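# Place the alphabet block in the toy box

## Task

Put the alphabet block inside the daughter's toy box before she comes home from preschool.

## Robot and tools

Robot: two 6-joint arms, left_arm and right_arm, each with a two-finger gripper whose fingers can fold. Joint order in every row and every result list: shoulder pan, shoulder lift, elbow, wrist 1, wrist 2, wrist 3. Stated ranges in rad: elbow -3.142 to 3.142; all other joints -6.283 to 6.283.

Frames: the scene frame has its origin at table-top height, midway between the nominal bases, with +z up, +x out over the table and left_arm on the +y side. Image left and right do not match arm names. Calibrated bases: left_arm (-0.020, +0.355, +0.040) m, quat_wxyz (+1.000, 0, 0, +0.027); right_arm (+0.018, -0.346, +0.040) m, quat_wxyz (+1.000, 0, 0, 0). Reported hand poses, velocities and wrist-camera poses are in each arm's own base frame; fixed cameras and the table use the scene frame. Reported hand positions may be a few cm off, more at long reach. The gripper's fingers point along its +z and close along its y. end_effector_position is the midpoint between the pads when shut; fingertips extend about 33 mm past it at gaps up to 40 mm, only 9 mm when fully open.

The row: 18 numbers, each in [-1, 1], always for both arms. First left_arm: 6 joint offsets, then gripper position, force_limit, speed; then the same 9 for right_arm. Joint numbers are offsets, not poses: 1.0 equals 2.222 rad, counted from the Joint targets at the start of the action (not from the previous row), so sending the same offset again moves further. Gripper numbers are absolute settings: position +1 is 140 mm open, about -0.8 brings pads together, -1 closes until blocked. speed sets finger speed (about 30 mm/s at -1, 140 at 0, 250 at +1). force_limit sets squeeze (about 14 N at -1 up to 58 N at +1 for a slow close; faster closes squeeze harder). Both start at +1. To leave a gripper unchanged, repeat its last three numbers; 0 is a real command. To leave an arm still, send 0 for its joints.

Tools:
- execute_actions(actions, cameras): actions is a list of up to 15 actions; each action is a table of up to 15 rows, one per 1/30 s step, lasting 0.5 s; a short table repeats its last row. An action asking any joint more than 0.010 rad past its range is refused for both arms. Images come only for an empty list or if cameras names them (["all"], [] or names).
- move(target, speed, blend, stop_force, zero, blocking, cameras): target is one 18-number row or a list of up to 15 rows; every row's joint offsets count from the same current Joint targets. All joints move in step, so the hand follows a curve; no obstacle avoidance. speed: rad/s of the joint with farthest to go, 0.01 to 3.14, default 0.5, one value or one per target. blend: rad of corner rounding per target; 0 stops at each. stop_force: 3 to 120 N, one value for both arms; the arm halts when its wrist sensor feels that much resistance (use a slow speed, and omit it when moving away from a contact). zero (default true) re-zeroes the sensor first. blocking=false returns after about 0.5 s while motion continues (not allowed with stop_force). Result adds a "move:" line: done, off_target, moving, held or fault, possibly limits=held.
- wait(seconds 0 to 10, cameras): lets time pass holding last commands.
- stop(cameras): brakes a running move; fingers keep going.
- zoom_image(camera, region [x0, y0, x1, y1] in pixels, at most 504 by 504): closer look at a camera's latest image.
- zero_wrist_force(arm): subtracts the current wrist reading from later ones.
- finished_scene(scene 1): ends the scene, irreversibly; the block must stay in the box.

Cameras: cam_head_left, cam_head_right, cam_high, cam_low, cam_left_wrist, cam_right_wrist, all 672x504.

Reading results: Joint positions, Joint velocities ("within noise" means at rest) and Joint targets (base for the next offsets). Tool commands shows present gripper settings. object_status: 0 moving, 1 blocked while opening, 2 blocked while closing (a grip), 3 reached the asked position or pads touching (maybe empty). After closing with -1, confirm 2. position_measured is in counts: 3 fully open, about 75 is 100 mm, 139 is 60 mm, 200 is 20 mm, 230 pads touching. Wrist force/torque are in the hand's own axes; a third line gives the peak since the last report. "joint sent to its limit" and "joint command not followed" (clearance check between arms) flag withheld motion. Step readings list joint positions at some steps. Joint torques include arm weight.

Gripping advice: grasp with the outer quarter of the pads near the tips; deeper, the fingers fold and may hold loosely or let go. Pressing fingertips into the table folds them silently. To grip harder, raise force_limit and nudge position from -1 to -0.98. To loosen, open and reclose slowly.

Never let the arms or grippers press each other. Don't drop the block from height, release it while moving, slam into the table or box, or knock anything off the table (that fails the task). Holding loads stretched out heats motors: MOTOR HOT at 70 °C, brakes lock at 85 °C. Motion trails commands by about 0.09 to 0.22 s and may overshoot when fast. A loose object may occasionally be nudged by outside disturbances.

Each tool is called after "Emit:" as a command line: name --argument value for each argument, lists and objects as JSON in quotes; but a table of rows of numbers goes row by row, as --pt "numbers of a row", without its own name.

## Session

Emit:
execute_actions --actions '[]'

Scene clock: 0.00 s.
left_arm: end_effector_position=(+0.4279, +0.1852, +0.1073) position_measured=3 object_status=3 end_effector_quat_wxyz=(-0.559, +0.287, +0.742, -0.234) | right_arm: end_effector_position=(+0.8515, +0.1041, +0.1047) position_measured=3 object_status=3 end_effector_quat_wxyz=(-0.277, +0.883, +0.191, +0.327)
Joint positions: left_arm=[0.082 -0.631 0.96 -0.599 -1.518 0.78] | right_arm=[-0.311 -0.852 1.443 -2.552 -0.754 2.575]
Joint velocities: within noise
Joint torques (N m): no reading
Motor temperatures (°C): left_arm=[26 22 26 36 39 33] | right_arm=[24 27 19 30 37 28]
Wrist force (N): no reading
Wrist torque (N m): no reading
Wrist force, peak (N): no reading
Joint targets: left_arm=[0.082 -0.631 0.960 -0.599 -1.518 0.780] | right_arm=[-0.311 -0.852 1.443 -2.552 -0.754 2.575]
Tool commands: left_gripper/position=+1.0 left_gripper/force_limit=+1.0 left_gripper/speed=+1.0 right_gripper/position=+1.0 right_gripper/force_limit=+1.0 right_gripper/speed=+1.0

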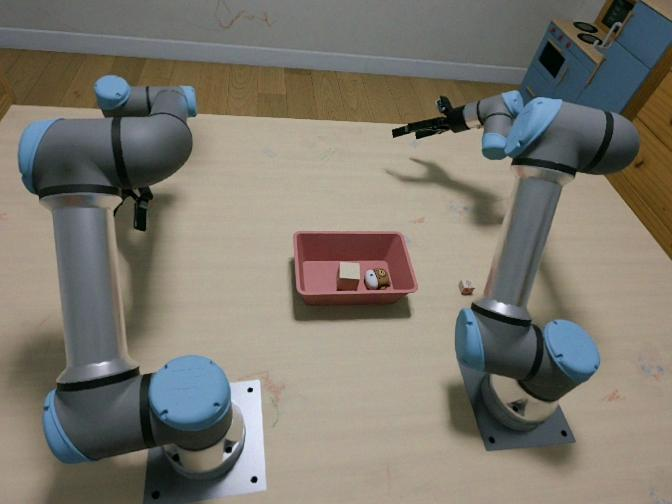

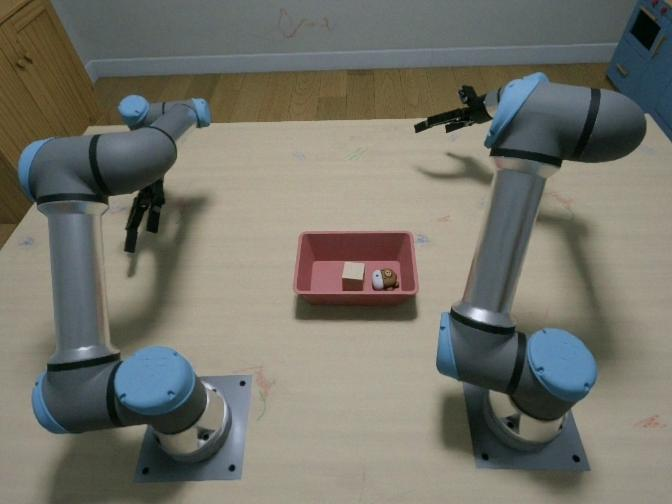

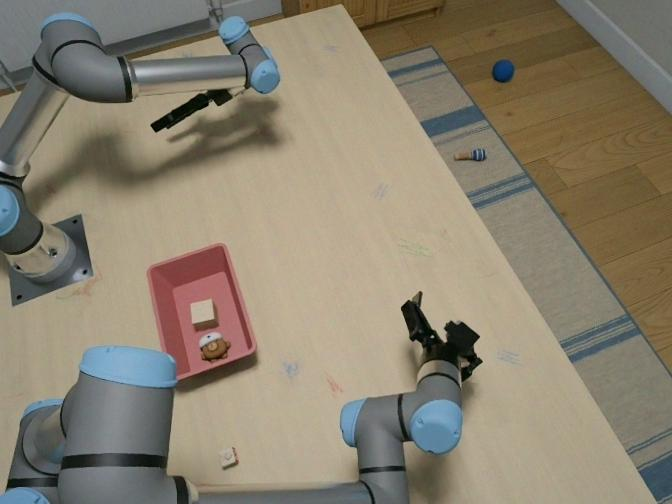

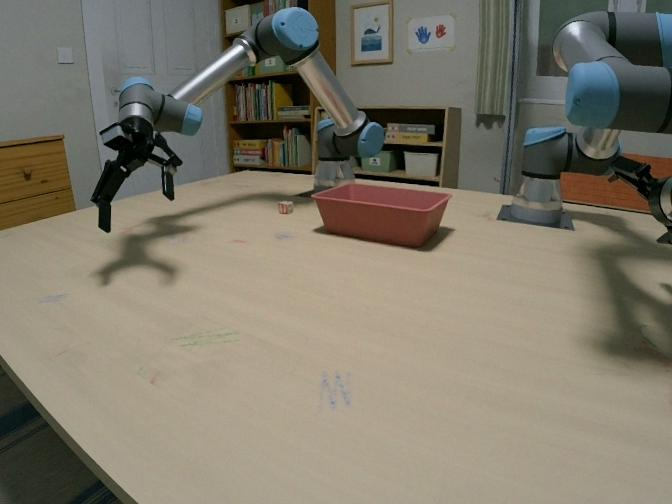

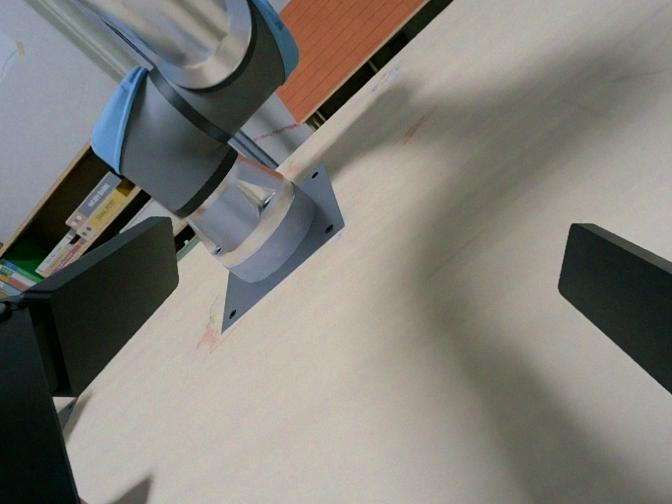

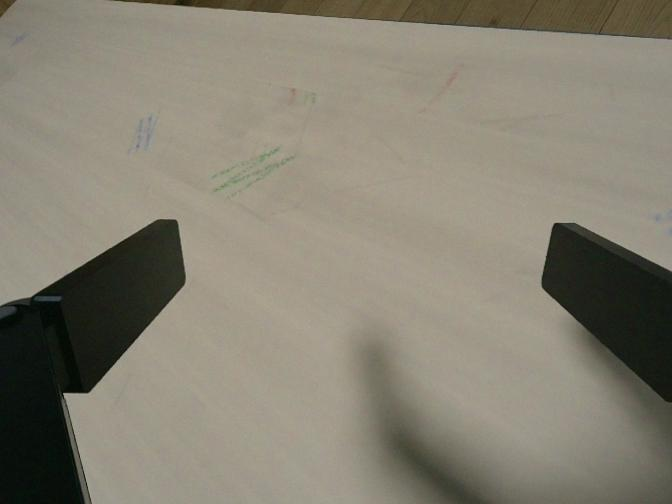

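Emit:
zoom_image --camera "cam_head_left" --region '[400, 250, 520, 340]'

Emit:
zoom_image --camera "cam_high" --region '[190, 420, 270, 490]'

Emit:
zoom_image --camera "cam_low" --region '[250, 180, 330, 240]'

Emit:
zoom_image --camera "cam_high" --region '[130, 230, 270, 390]'

Scaled by 4.200 from the camera's 672x504 image, which has a finer 960x720 frame.

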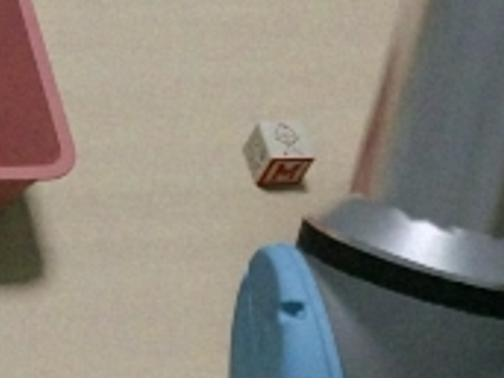

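Scaled by 6.300 from the camera's 672x504 image, which has a finer 960x720 frame.

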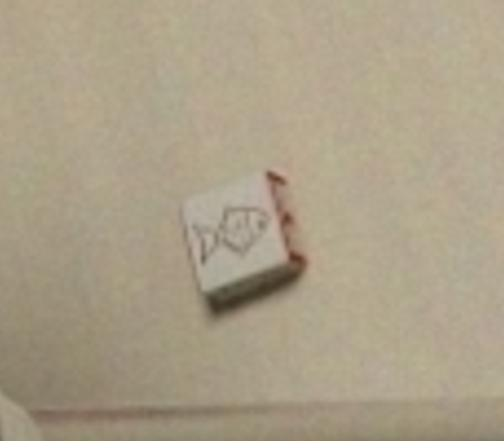

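Scaled by 6.300 from the camera's 672x504 image, which has a finer 960x720 frame.

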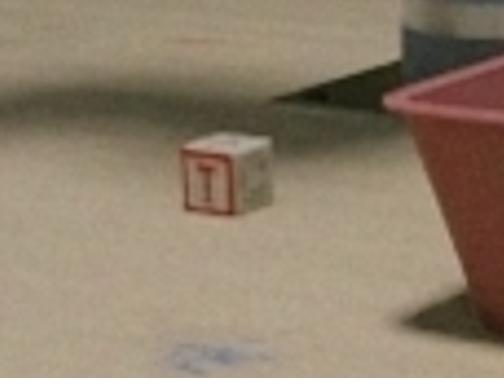

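Scaled by 3.150 from the camera's 672x504 image, which has a finer 960x720 frame.

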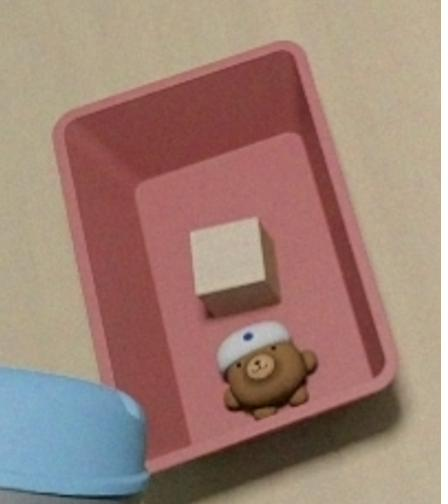

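Emit:
move --target '[0,0,0,0,0,0,1,1,1,-0.02888,-0.51352,0.43569,0.25342,-0.3676,0.08614,0.1,-0.5,0]' --speed 0.9 --cameras '["cam_right_wrist", "cam_high", "cam_head_left"]'

Scene clock: 249.73 s.
left_arm: end_effector_position=(+0.4279, +0.1852, +0.1073) position_measured=3 object_status=3 end_effector_quat_wxyz=(-0.559, +0.287, +0.742, -0.234) | right_arm: end_effector_position=(+0.3129, +0.0198, +0.0797) position_measured=117 object_status=3 end_effector_quat_wxyz=(+0.000, +1.000, +0.000, +0.000)
Joint positions: left_arm=[0.082 -0.631 0.96 -0.599 -1.518 0.78] | right_arm=[-0.376 -1.993 2.411 -1.989 -1.571 2.766]
Joint torques (N m): left_arm=[1.54 -54.79 -21.85 1.9 0.12 -0.34] | right_arm=[-10.09 -14.41 -12.49 -1.19 -1.89 1.7]
Wrist force (N): left_arm=[0.1 0.0 0.0] | right_arm=[-1.2 1.4 -0.1]
Wrist torque (N m): left_arm=[0.01 -0.01 -0.01] | right_arm=[0.28 0.01 0.01]
Wrist force, peak (N): left_arm=[0.2 0.4 -0.5] | right_arm=[-3.7 1.2 0.3]
Joint targets: left_arm=[0.082 -0.631 0.960 -0.599 -1.518 0.780] | right_arm=[-0.376 -1.993 2.412 -1.989 -1.571 2.766]
move: done
camera_calibration:
cam_right_wrist: T_world_to_cam=[[-0.00703281, -0.999883, -0.0135858, 0.031692], [-0.933256, 0.00168349, 0.359208, 0.262659], [-0.359143, 0.0152052, -0.933159, 0.326598], [0, 0, 0, 1]] pos_world=[0.362646, 0.0262801, 0.210849]
Images, in order (width x height): cam_head_left 672x504, cam_high 672x504, cam_right_wrist 672x504.

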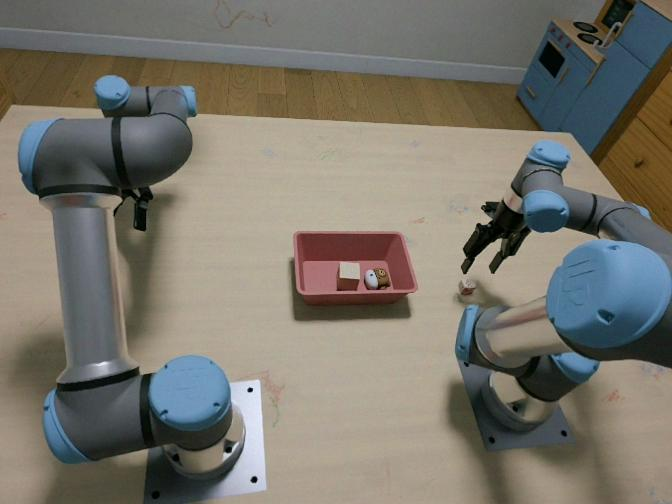

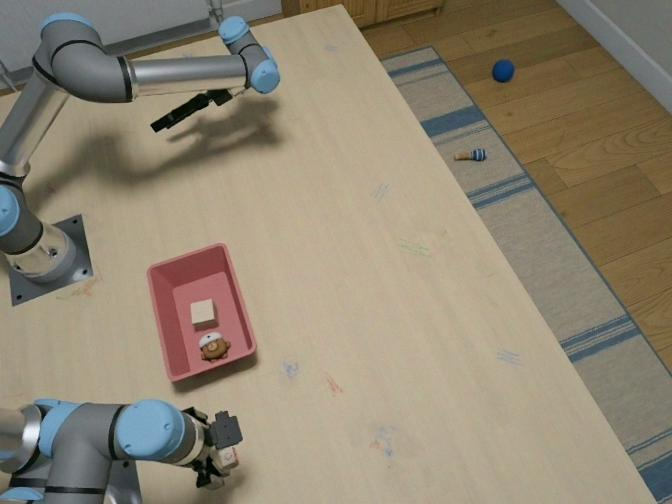

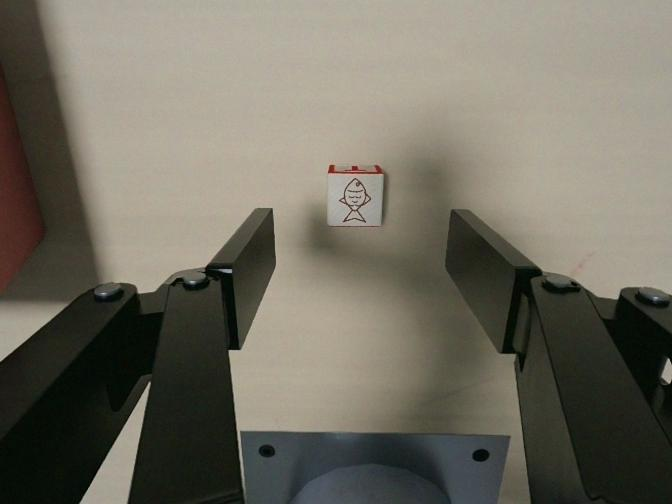

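Emit:
move --target '[0,0,0,0,0,0,1,1,1,-0.00275,0.06679,0.06427,-0.13141,0,-0.00293,0.1,-0.5,0]' --speed 0.2 --stop_force 5 --cameras '["cam_right_wrist", "cam_low", "cam_high"]'

Emit:
zoom_image --camera "cam_low" --region '[230, 140, 350, 240]'

Scene clock: 282.57 s.
left_arm: end_effector_position=(+0.4279, +0.1852, +0.1073) position_measured=3 object_status=3 end_effector_quat_wxyz=(-0.559, +0.287, +0.742, -0.234) | right_arm: end_effector_position=(+0.3117, +0.0184, +0.0051) position_measured=117 object_status=3 end_effector_quat_wxyz=(+0.000, +1.000, +0.000, +0.000)
Joint positions: left_arm=[0.082 -0.631 0.96 -0.599 -1.518 0.78] | right_arm=[-0.382 -1.845 2.554 -2.281 -1.571 2.76]
Joint torques (N m): left_arm=[0.96 -54.25 -21.95 1.91 -0.03 -0.06] | right_arm=[-10.28 0.3 -10.81 -4.45 -1.28 -1.94]
Wrist force (N): left_arm=[0.3 0.1 0.1] | right_arm=[-1.1 1.4 -0.2]
Wrist torque (N m): left_arm=[0.03 -0.06 0.00] | right_arm=[0.25 -0.03 0.08]
Wrist force, peak (N): left_arm=[0.5 0.5 0.0] | right_arm=[-1.3 1.5 -0.8]
Joint targets: left_arm=[0.082 -0.631 0.960 -0.599 -1.518 0.780] | right_arm=[-0.382 -1.845 2.554 -2.281 -1.571 2.760]
move: done
camera_calibration:
cam_right_wrist: T_world_to_cam=[[-0.00666305, -0.999891, -0.0131913, 0.0291806], [-0.933451, 0.00148804, 0.358703, 0.28839], [-0.358644, 0.0147035, -0.933359, 0.256396], [0, 0, 0, 1]] pos_world=[0.361348, 0.0249784, 0.136248]
Images, in order (width x height): cam_high 672x504, cam_low 672x504, cam_right_wrist 672x504.

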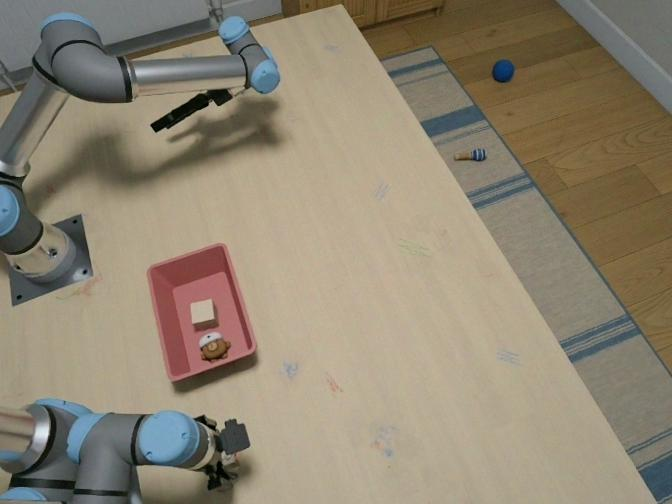

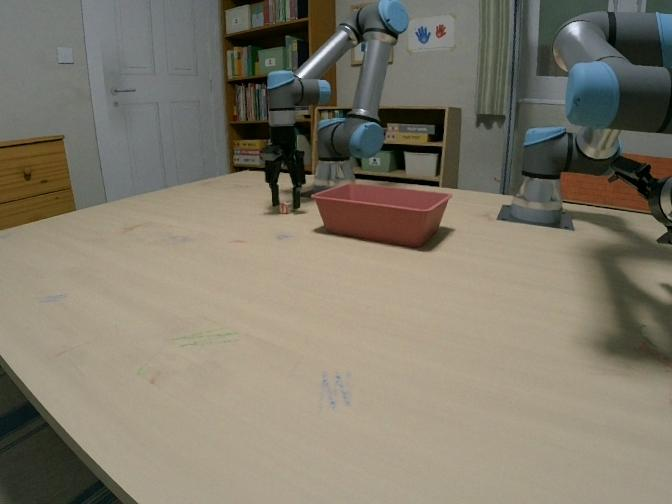

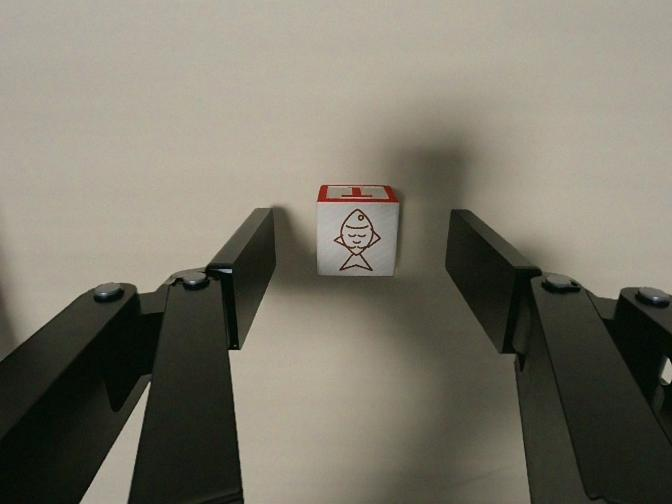

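Scaled by 4.200 from the camera's 672x504 image, which has a finer 960x720 frame.

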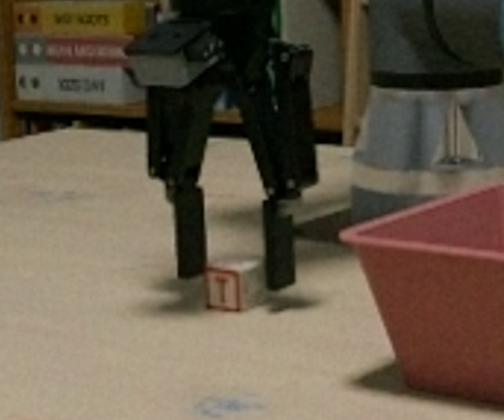

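Emit:
move --target '[0,0,0,0,0,0,1,1,1,0,0,0,0,0,0,-1,-0.1,-1]' --cameras '["cam_right_wrist", "cam_low"]'

Scene clock: 305.67 s.
left_arm: end_effector_position=(+0.4279, +0.1852, +0.1073) position_measured=3 object_status=3 end_effector_quat_wxyz=(-0.559, +0.287, +0.742, -0.234) | right_arm: end_effector_position=(+0.3117, +0.0184, +0.0051) position_measured=183 object_status=0 end_effector_quat_wxyz=(+0.000, +1.000, +0.000, +0.000)
Joint positions: left_arm=[0.082 -0.631 0.96 -0.599 -1.518 0.78] | right_arm=[-0.382 -1.845 2.554 -2.281 -1.571 2.76]
Joint torques (N m): left_arm=[1.12 -55.36 -23.63 1.75 -0.21 -0.26] | right_arm=[-10.21 1.23 -11.09 -3.85 -0.53 -1.93]
Wrist force (N): left_arm=[0.2 0.2 0.0] | right_arm=[-4.1 0.0 -13.2]
Wrist torque (N m): left_arm=[0.03 -0.03 0.00] | right_arm=[0.28 0.01 0.08]
Wrist force, peak (N): left_arm=[0.5 0.3 -0.3] | right_arm=[-4.2 0.0 -13.3]
Joint targets: left_arm=[0.082 -0.631 0.960 -0.599 -1.518 0.780] | right_arm=[-0.382 -1.845 2.554 -2.281 -1.571 2.760]
move: done
camera_calibration:
cam_right_wrist: T_world_to_cam=[[-0.00666165, -0.999891, -0.0131925, 0.0290803], [-0.933484, 0.0014877, 0.358615, 0.288415], [-0.358556, 0.0147039, -0.933392, 0.25637], [0, 0, 0, 1]] pos_world=[0.361348, 0.0248784, 0.136248]
Images, in order (width x height): cam_low 672x504, cam_right_wrist 672x504.

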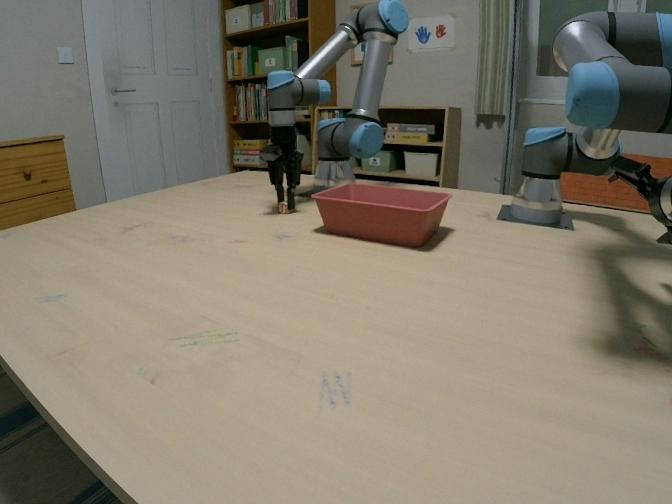

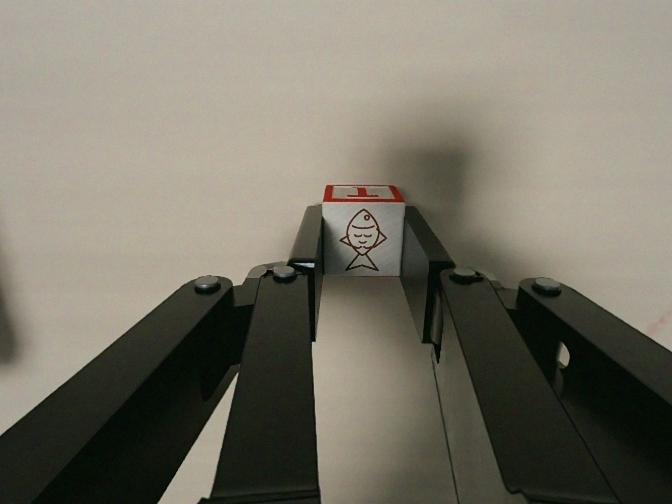

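Emit:
move --target '[0,0,0,0,0,0,1,1,1,0,-0.0901,-0.10153,0.19217,0,0,-1,-0.1,-1]' --speed 0.4 --cameras '["cam_right_wrist"]'

Scene clock: 336.57 s.
left_arm: end_effector_position=(+0.4279, +0.1852, +0.1073) position_measured=3 object_status=3 end_effector_quat_wxyz=(-0.559, +0.287, +0.742, -0.234) | right_arm: end_effector_position=(+0.3112, +0.0186, +0.1196) position_measured=183 object_status=2 end_effector_quat_wxyz=(+0.000, +1.000, +0.000, +0.000)
Joint positions: left_arm=[0.082 -0.631 0.96 -0.599 -1.518 0.78] | right_arm=[-0.382 -2.045 2.329 -1.854 -1.571 2.76]
Joint torques (N m): left_arm=[0.41 -55.31 -20.92 2.14 -0.15 -0.1] | right_arm=[-9.86 -13.47 -27.88 -1.3 0.48 -1.88]
Wrist force (N): left_arm=[0.2 0.1 -0.1] | right_arm=[-1.2 1.7 -0.2]
Wrist torque (N m): left_arm=[0.01 -0.05 0.00] | right_arm=[0.33 0.03 0.11]
Wrist force, peak (N): left_arm=[0.6 0.1 0.1] | right_arm=[-4.3 0.0 -13.5]
Joint targets: left_arm=[0.082 -0.631 0.960 -0.599 -1.518 0.780] | right_arm=[-0.382 -2.045 2.329 -1.854 -1.571 2.760]
move: done
camera_calibration:
cam_right_wrist: T_world_to_cam=[[-0.00663052, -0.999885, -0.0136292, 0.0308873], [-0.933065, 0.00128436, 0.359706, 0.246651], [-0.359647, 0.0151019, -0.932966, 0.363413], [0, 0, 0, 1]] pos_world=[0.361046, 0.0250787, 0.250751]
Images, in order (width x height): cam_right_wrist 672x504.

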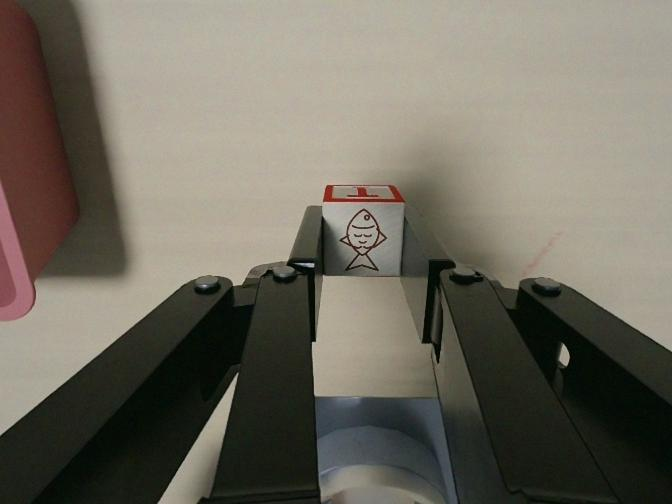

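Emit:
move --target '[0,0,0,0,0,0,1,1,1,0.4644,0.29057,-0.25378,-0.03715,0,-0.24271,-1,-0.1,-1]' --speed 0.6 --cameras '["cam_right_wrist", "cam_high", "cam_head_right"]'

Scene clock: 345.83 s.
left_arm: end_effector_position=(+0.4279, +0.1852, +0.1073) position_measured=3 object_status=3 end_effector_quat_wxyz=(-0.559, +0.287, +0.742, -0.234) | right_arm: end_effector_position=(+0.3480, +0.4319, +0.1301) position_measured=183 object_status=2 end_effector_quat_wxyz=(+0.000, +0.707, +0.707, +0.000)
Joint positions: left_arm=[0.082 -0.631 0.96 -0.599 -1.518 0.78] | right_arm=[0.65 -1.4 1.765 -1.936 -1.571 2.22]
Joint torques (N m): left_arm=[0.69 -54.22 -21.73 2.21 -0.41 -0.2] | right_arm=[9.61 -25.46 -27.66 -4.4 0.98 -1.96]
Wrist force (N): left_arm=[0.3 0.2 0.1] | right_arm=[-1.2 1.1 0.0]
Wrist torque (N m): left_arm=[0.04 -0.06 0.00] | right_arm=[0.19 0.04 0.09]
Wrist force, peak (N): left_arm=[0.3 0.2 -0.5] | right_arm=[-2.2 2.7 0.5]
Joint targets: left_arm=[0.082 -0.631 0.960 -0.599 -1.518 0.780] | right_arm=[0.650 -1.400 1.765 -1.936 -1.571 2.220]
move: done
camera_calibration:
cam_right_wrist: T_world_to_cam=[[0.999888, -0.00655304, -0.0134453, -0.334815], [-0.00128623, -0.933259, 0.359203, 0.356099], [-0.0149018, -0.359146, -0.933163, 0.421859], [0, 0, 0, 1]] pos_world=[0.341522, 0.481647, 0.26125]
Images, in order (width x height): cam_head_right 672x504, cam_high 672x504, cam_right_wrist 672x504.

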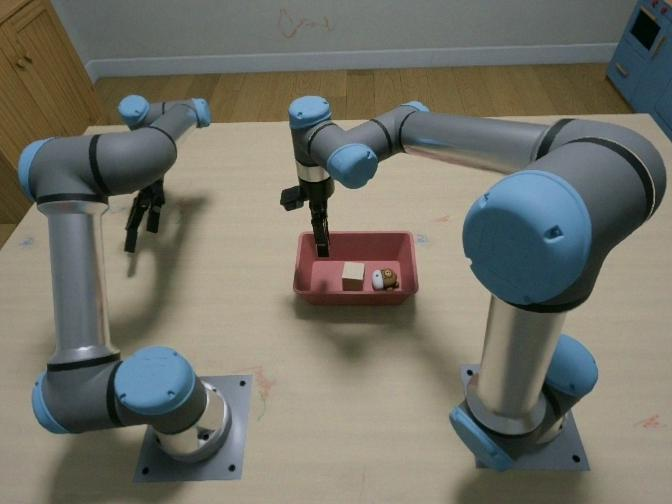

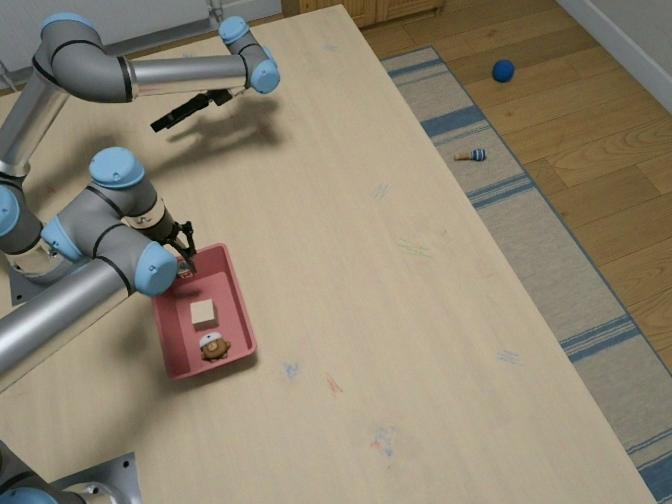

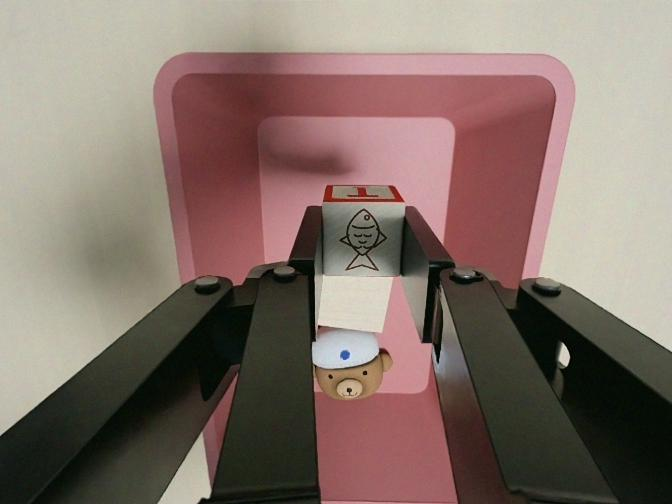

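Emit:
move --pt "0 0 0 0 0 0 1 1 1 0 0.05576 0.06652 -0.12219 0 0 -1 -0.1 -1" --pt "0 0 0 0 0 0 1 1 1 0 0.07545 0.0794 -0.15476 0 0 -1 -0.1 -1" --speed '[0.35, 0.05]' --stop_force 4 --cameras '["cam_right_wrist", "cam_high", "cam_head_right"]'

Scene clock: 385.87 s.
left_arm: end_effector_position=(+0.4279, +0.1852, +0.1073) position_measured=3 object_status=3 end_effector_quat_wxyz=(-0.559, +0.287, +0.742, -0.234) | right_arm: end_effector_position=(+0.3482, +0.4321, +0.0077) position_measured=183 object_status=2 end_effector_quat_wxyz=(+0.000, +0.707, +0.707, +0.000)
Joint positions: left_arm=[0.082 -0.631 0.96 -0.599 -1.518 0.78] | right_arm=[0.65 -1.249 1.93 -2.252 -1.571 2.22]
Joint torques (N m): left_arm=[-0.53 -54.19 -21.53 2.45 -0.65 -0.4] | right_arm=[4.61 -47.52 -23.79 -3.93 0.98 -1.73]
Wrist force (N): left_arm=[0.4 0.1 0.1] | right_arm=[-1.5 1.2 0.1]
Wrist torque (N m): left_arm=[0.03 -0.09 0.00] | right_arm=[0.22 0.11 0.07]
Wrist force, peak (N): left_arm=[0.6 0.2 0.0] | right_arm=[-6.1 -3.1 -32.2]
Joint targets: left_arm=[0.082 -0.631 0.960 -0.599 -1.518 0.780] | right_arm=[0.650 -1.249 1.930 -2.252 -1.571 2.220]
move: contact (right_arm); path passed 1 of 2 targets; right_arm: the wrist 1 is farthest, 0.028 rad from its target
camera_calibration:
cam_right_wrist: T_world_to_cam=[[0.999887, -0.00630871, -0.0136438, -0.336749], [-0.000983614, -0.93318, 0.359407, 0.400176], [-0.0149995, -0.359353, -0.933081, 0.307873], [0, 0, 0, 1]] pos_world=[0.341722, 0.481947, 0.13885]
Images, in order (width x height): cam_head_right 672x504, cam_high 672x504, cam_right_wrist 672x504.

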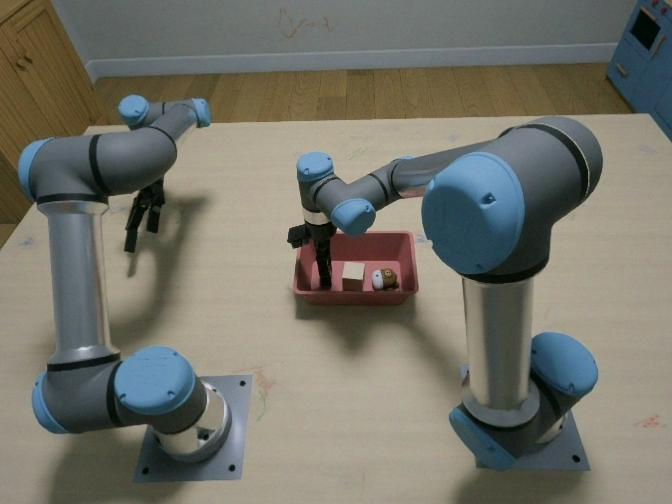

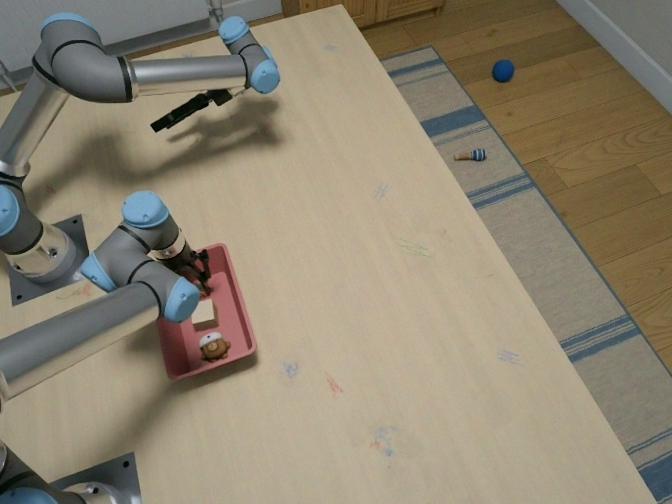

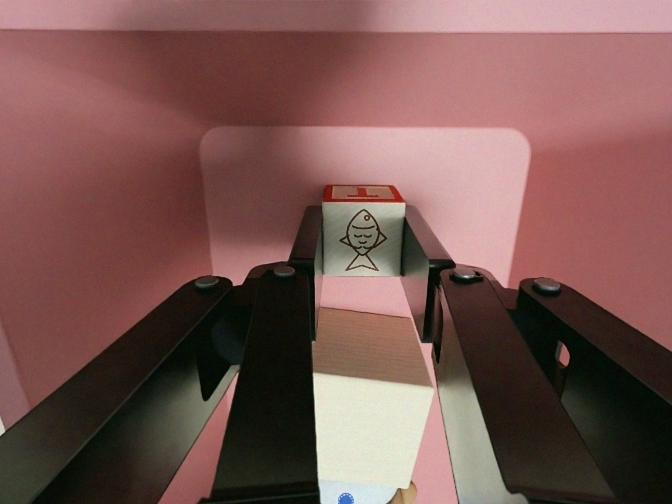

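Emit:
move --target '[0,0,0,0,0,0,1,1,1,0,0,0,0,0,0,-0.15,-0.1,-1]' --cameras '["cam_right_wrist"]'

Scene clock: 396.60 s.
left_arm: end_effector_position=(+0.4279, +0.1852, +0.1073) position_measured=3 object_status=3 end_effector_quat_wxyz=(-0.559, +0.287, +0.742, -0.234) | right_arm: end_effector_position=(+0.3482, +0.4322, +0.0077) position_measured=148 object_status=0 end_effector_quat_wxyz=(+0.000, +0.707, +0.707, +0.000)
Joint positions: left_arm=[0.082 -0.631 0.96 -0.599 -1.518 0.78] | right_arm=[0.65 -1.249 1.93 -2.252 -1.571 2.22]
Joint torques (N m): left_arm=[1.05 -54.89 -22.11 2.55 -0.49 -0.24] | right_arm=[4.85 -47.22 -23.81 -4.31 0.96 -1.57]
Wrist force (N): left_arm=[0.2 0.3 0.2] | right_arm=[-1.5 1.1 -0.2]
Wrist torque (N m): left_arm=[0.06 -0.04 0.00] | right_arm=[0.20 0.11 0.08]
Wrist force, peak (N): left_arm=[0.4 0.1 -0.6] | right_arm=[-1.6 1.4 0.1]
Joint targets: left_arm=[0.082 -0.631 0.960 -0.599 -1.518 0.780] | right_arm=[0.650 -1.249 1.930 -2.252 -1.571 2.220]
move: done
camera_calibration:
cam_right_wrist: T_world_to_cam=[[0.999889, -0.00627364, -0.0135507, -0.336779], [-0.00098572, -0.933214, 0.35932, 0.400206], [-0.0149, -0.359266, -0.933116, 0.307802], [0, 0, 0, 1]] pos_world=[0.341723, 0.481948, 0.13885]
Images, in order (width x height): cam_right_wrist 672x504.

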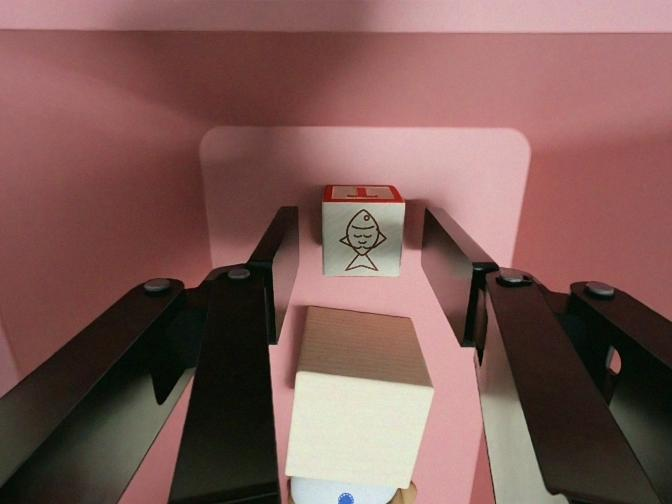

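Emit:
move --target '[0,0,0,0,0,0,1,1,1,0,-0.06796,-0.07426,0.14221,0,0,-0.15,-0.1,-1]' --speed 0.4 --cameras '["cam_right_wrist", "cam_high"]'

Scene clock: 408.23 s.
left_arm: end_effector_position=(+0.4279, +0.1852, +0.1073) position_measured=3 object_status=3 end_effector_quat_wxyz=(-0.559, +0.287, +0.742, -0.234) | right_arm: end_effector_position=(+0.3478, +0.4318, +0.1302) position_measured=148 object_status=3 end_effector_quat_wxyz=(+0.000, +0.707, +0.707, +0.000)
Joint positions: left_arm=[0.082 -0.631 0.96 -0.599 -1.518 0.78] | right_arm=[0.65 -1.4 1.765 -1.936 -1.571 2.22]
Joint torques (N m): left_arm=[0.69 -54.68 -21.96 2.2 -0.86 -0.42] | right_arm=[4.76 -44.11 -26.86 -1.08 0.96 -1.25]
Wrist force (N): left_arm=[0.7 -0.2 0.1] | right_arm=[-1.4 1.0 -0.1]
Wrist torque (N m): left_arm=[-0.03 -0.15 0.00] | right_arm=[0.16 0.07 0.09]
Wrist force, peak (N): left_arm=[0.7 -0.2 0.1] | right_arm=[-1.3 0.9 -1.5]
Joint targets: left_arm=[0.082 -0.631 0.960 -0.599 -1.518 0.780] | right_arm=[0.650 -1.400 1.765 -1.936 -1.571 2.220]
move: done
camera_calibration:
cam_right_wrist: T_world_to_cam=[[0.999889, -0.00627364, -0.0135507, -0.334721], [-0.00098572, -0.933214, 0.35932, 0.355909], [-0.0149, -0.359266, -0.933116, 0.421995], [0, 0, 0, 1]] pos_world=[0.341323, 0.481648, 0.26135]
Images, in order (width x height): cam_high 672x504, cam_right_wrist 672x504.

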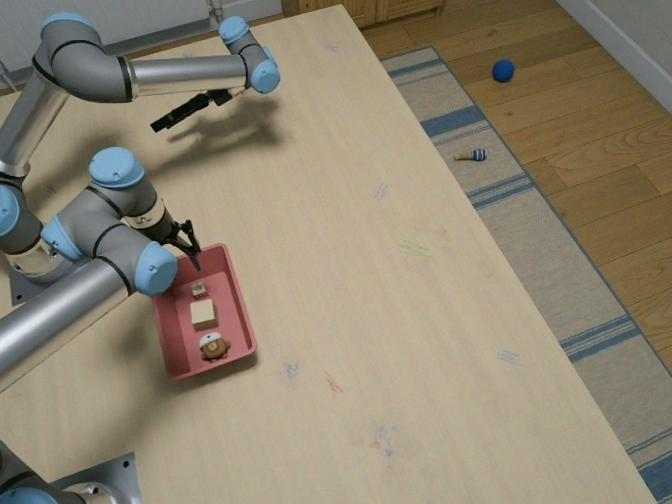

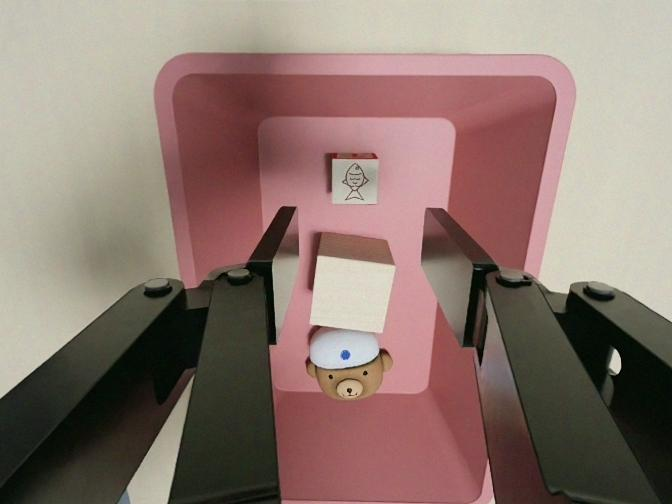

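The block is resting on the floor of the toy box, next to the wooden block and the bear. The gripper is clear of it.

Emit:
finished_scene

The scene is finished: the task was done.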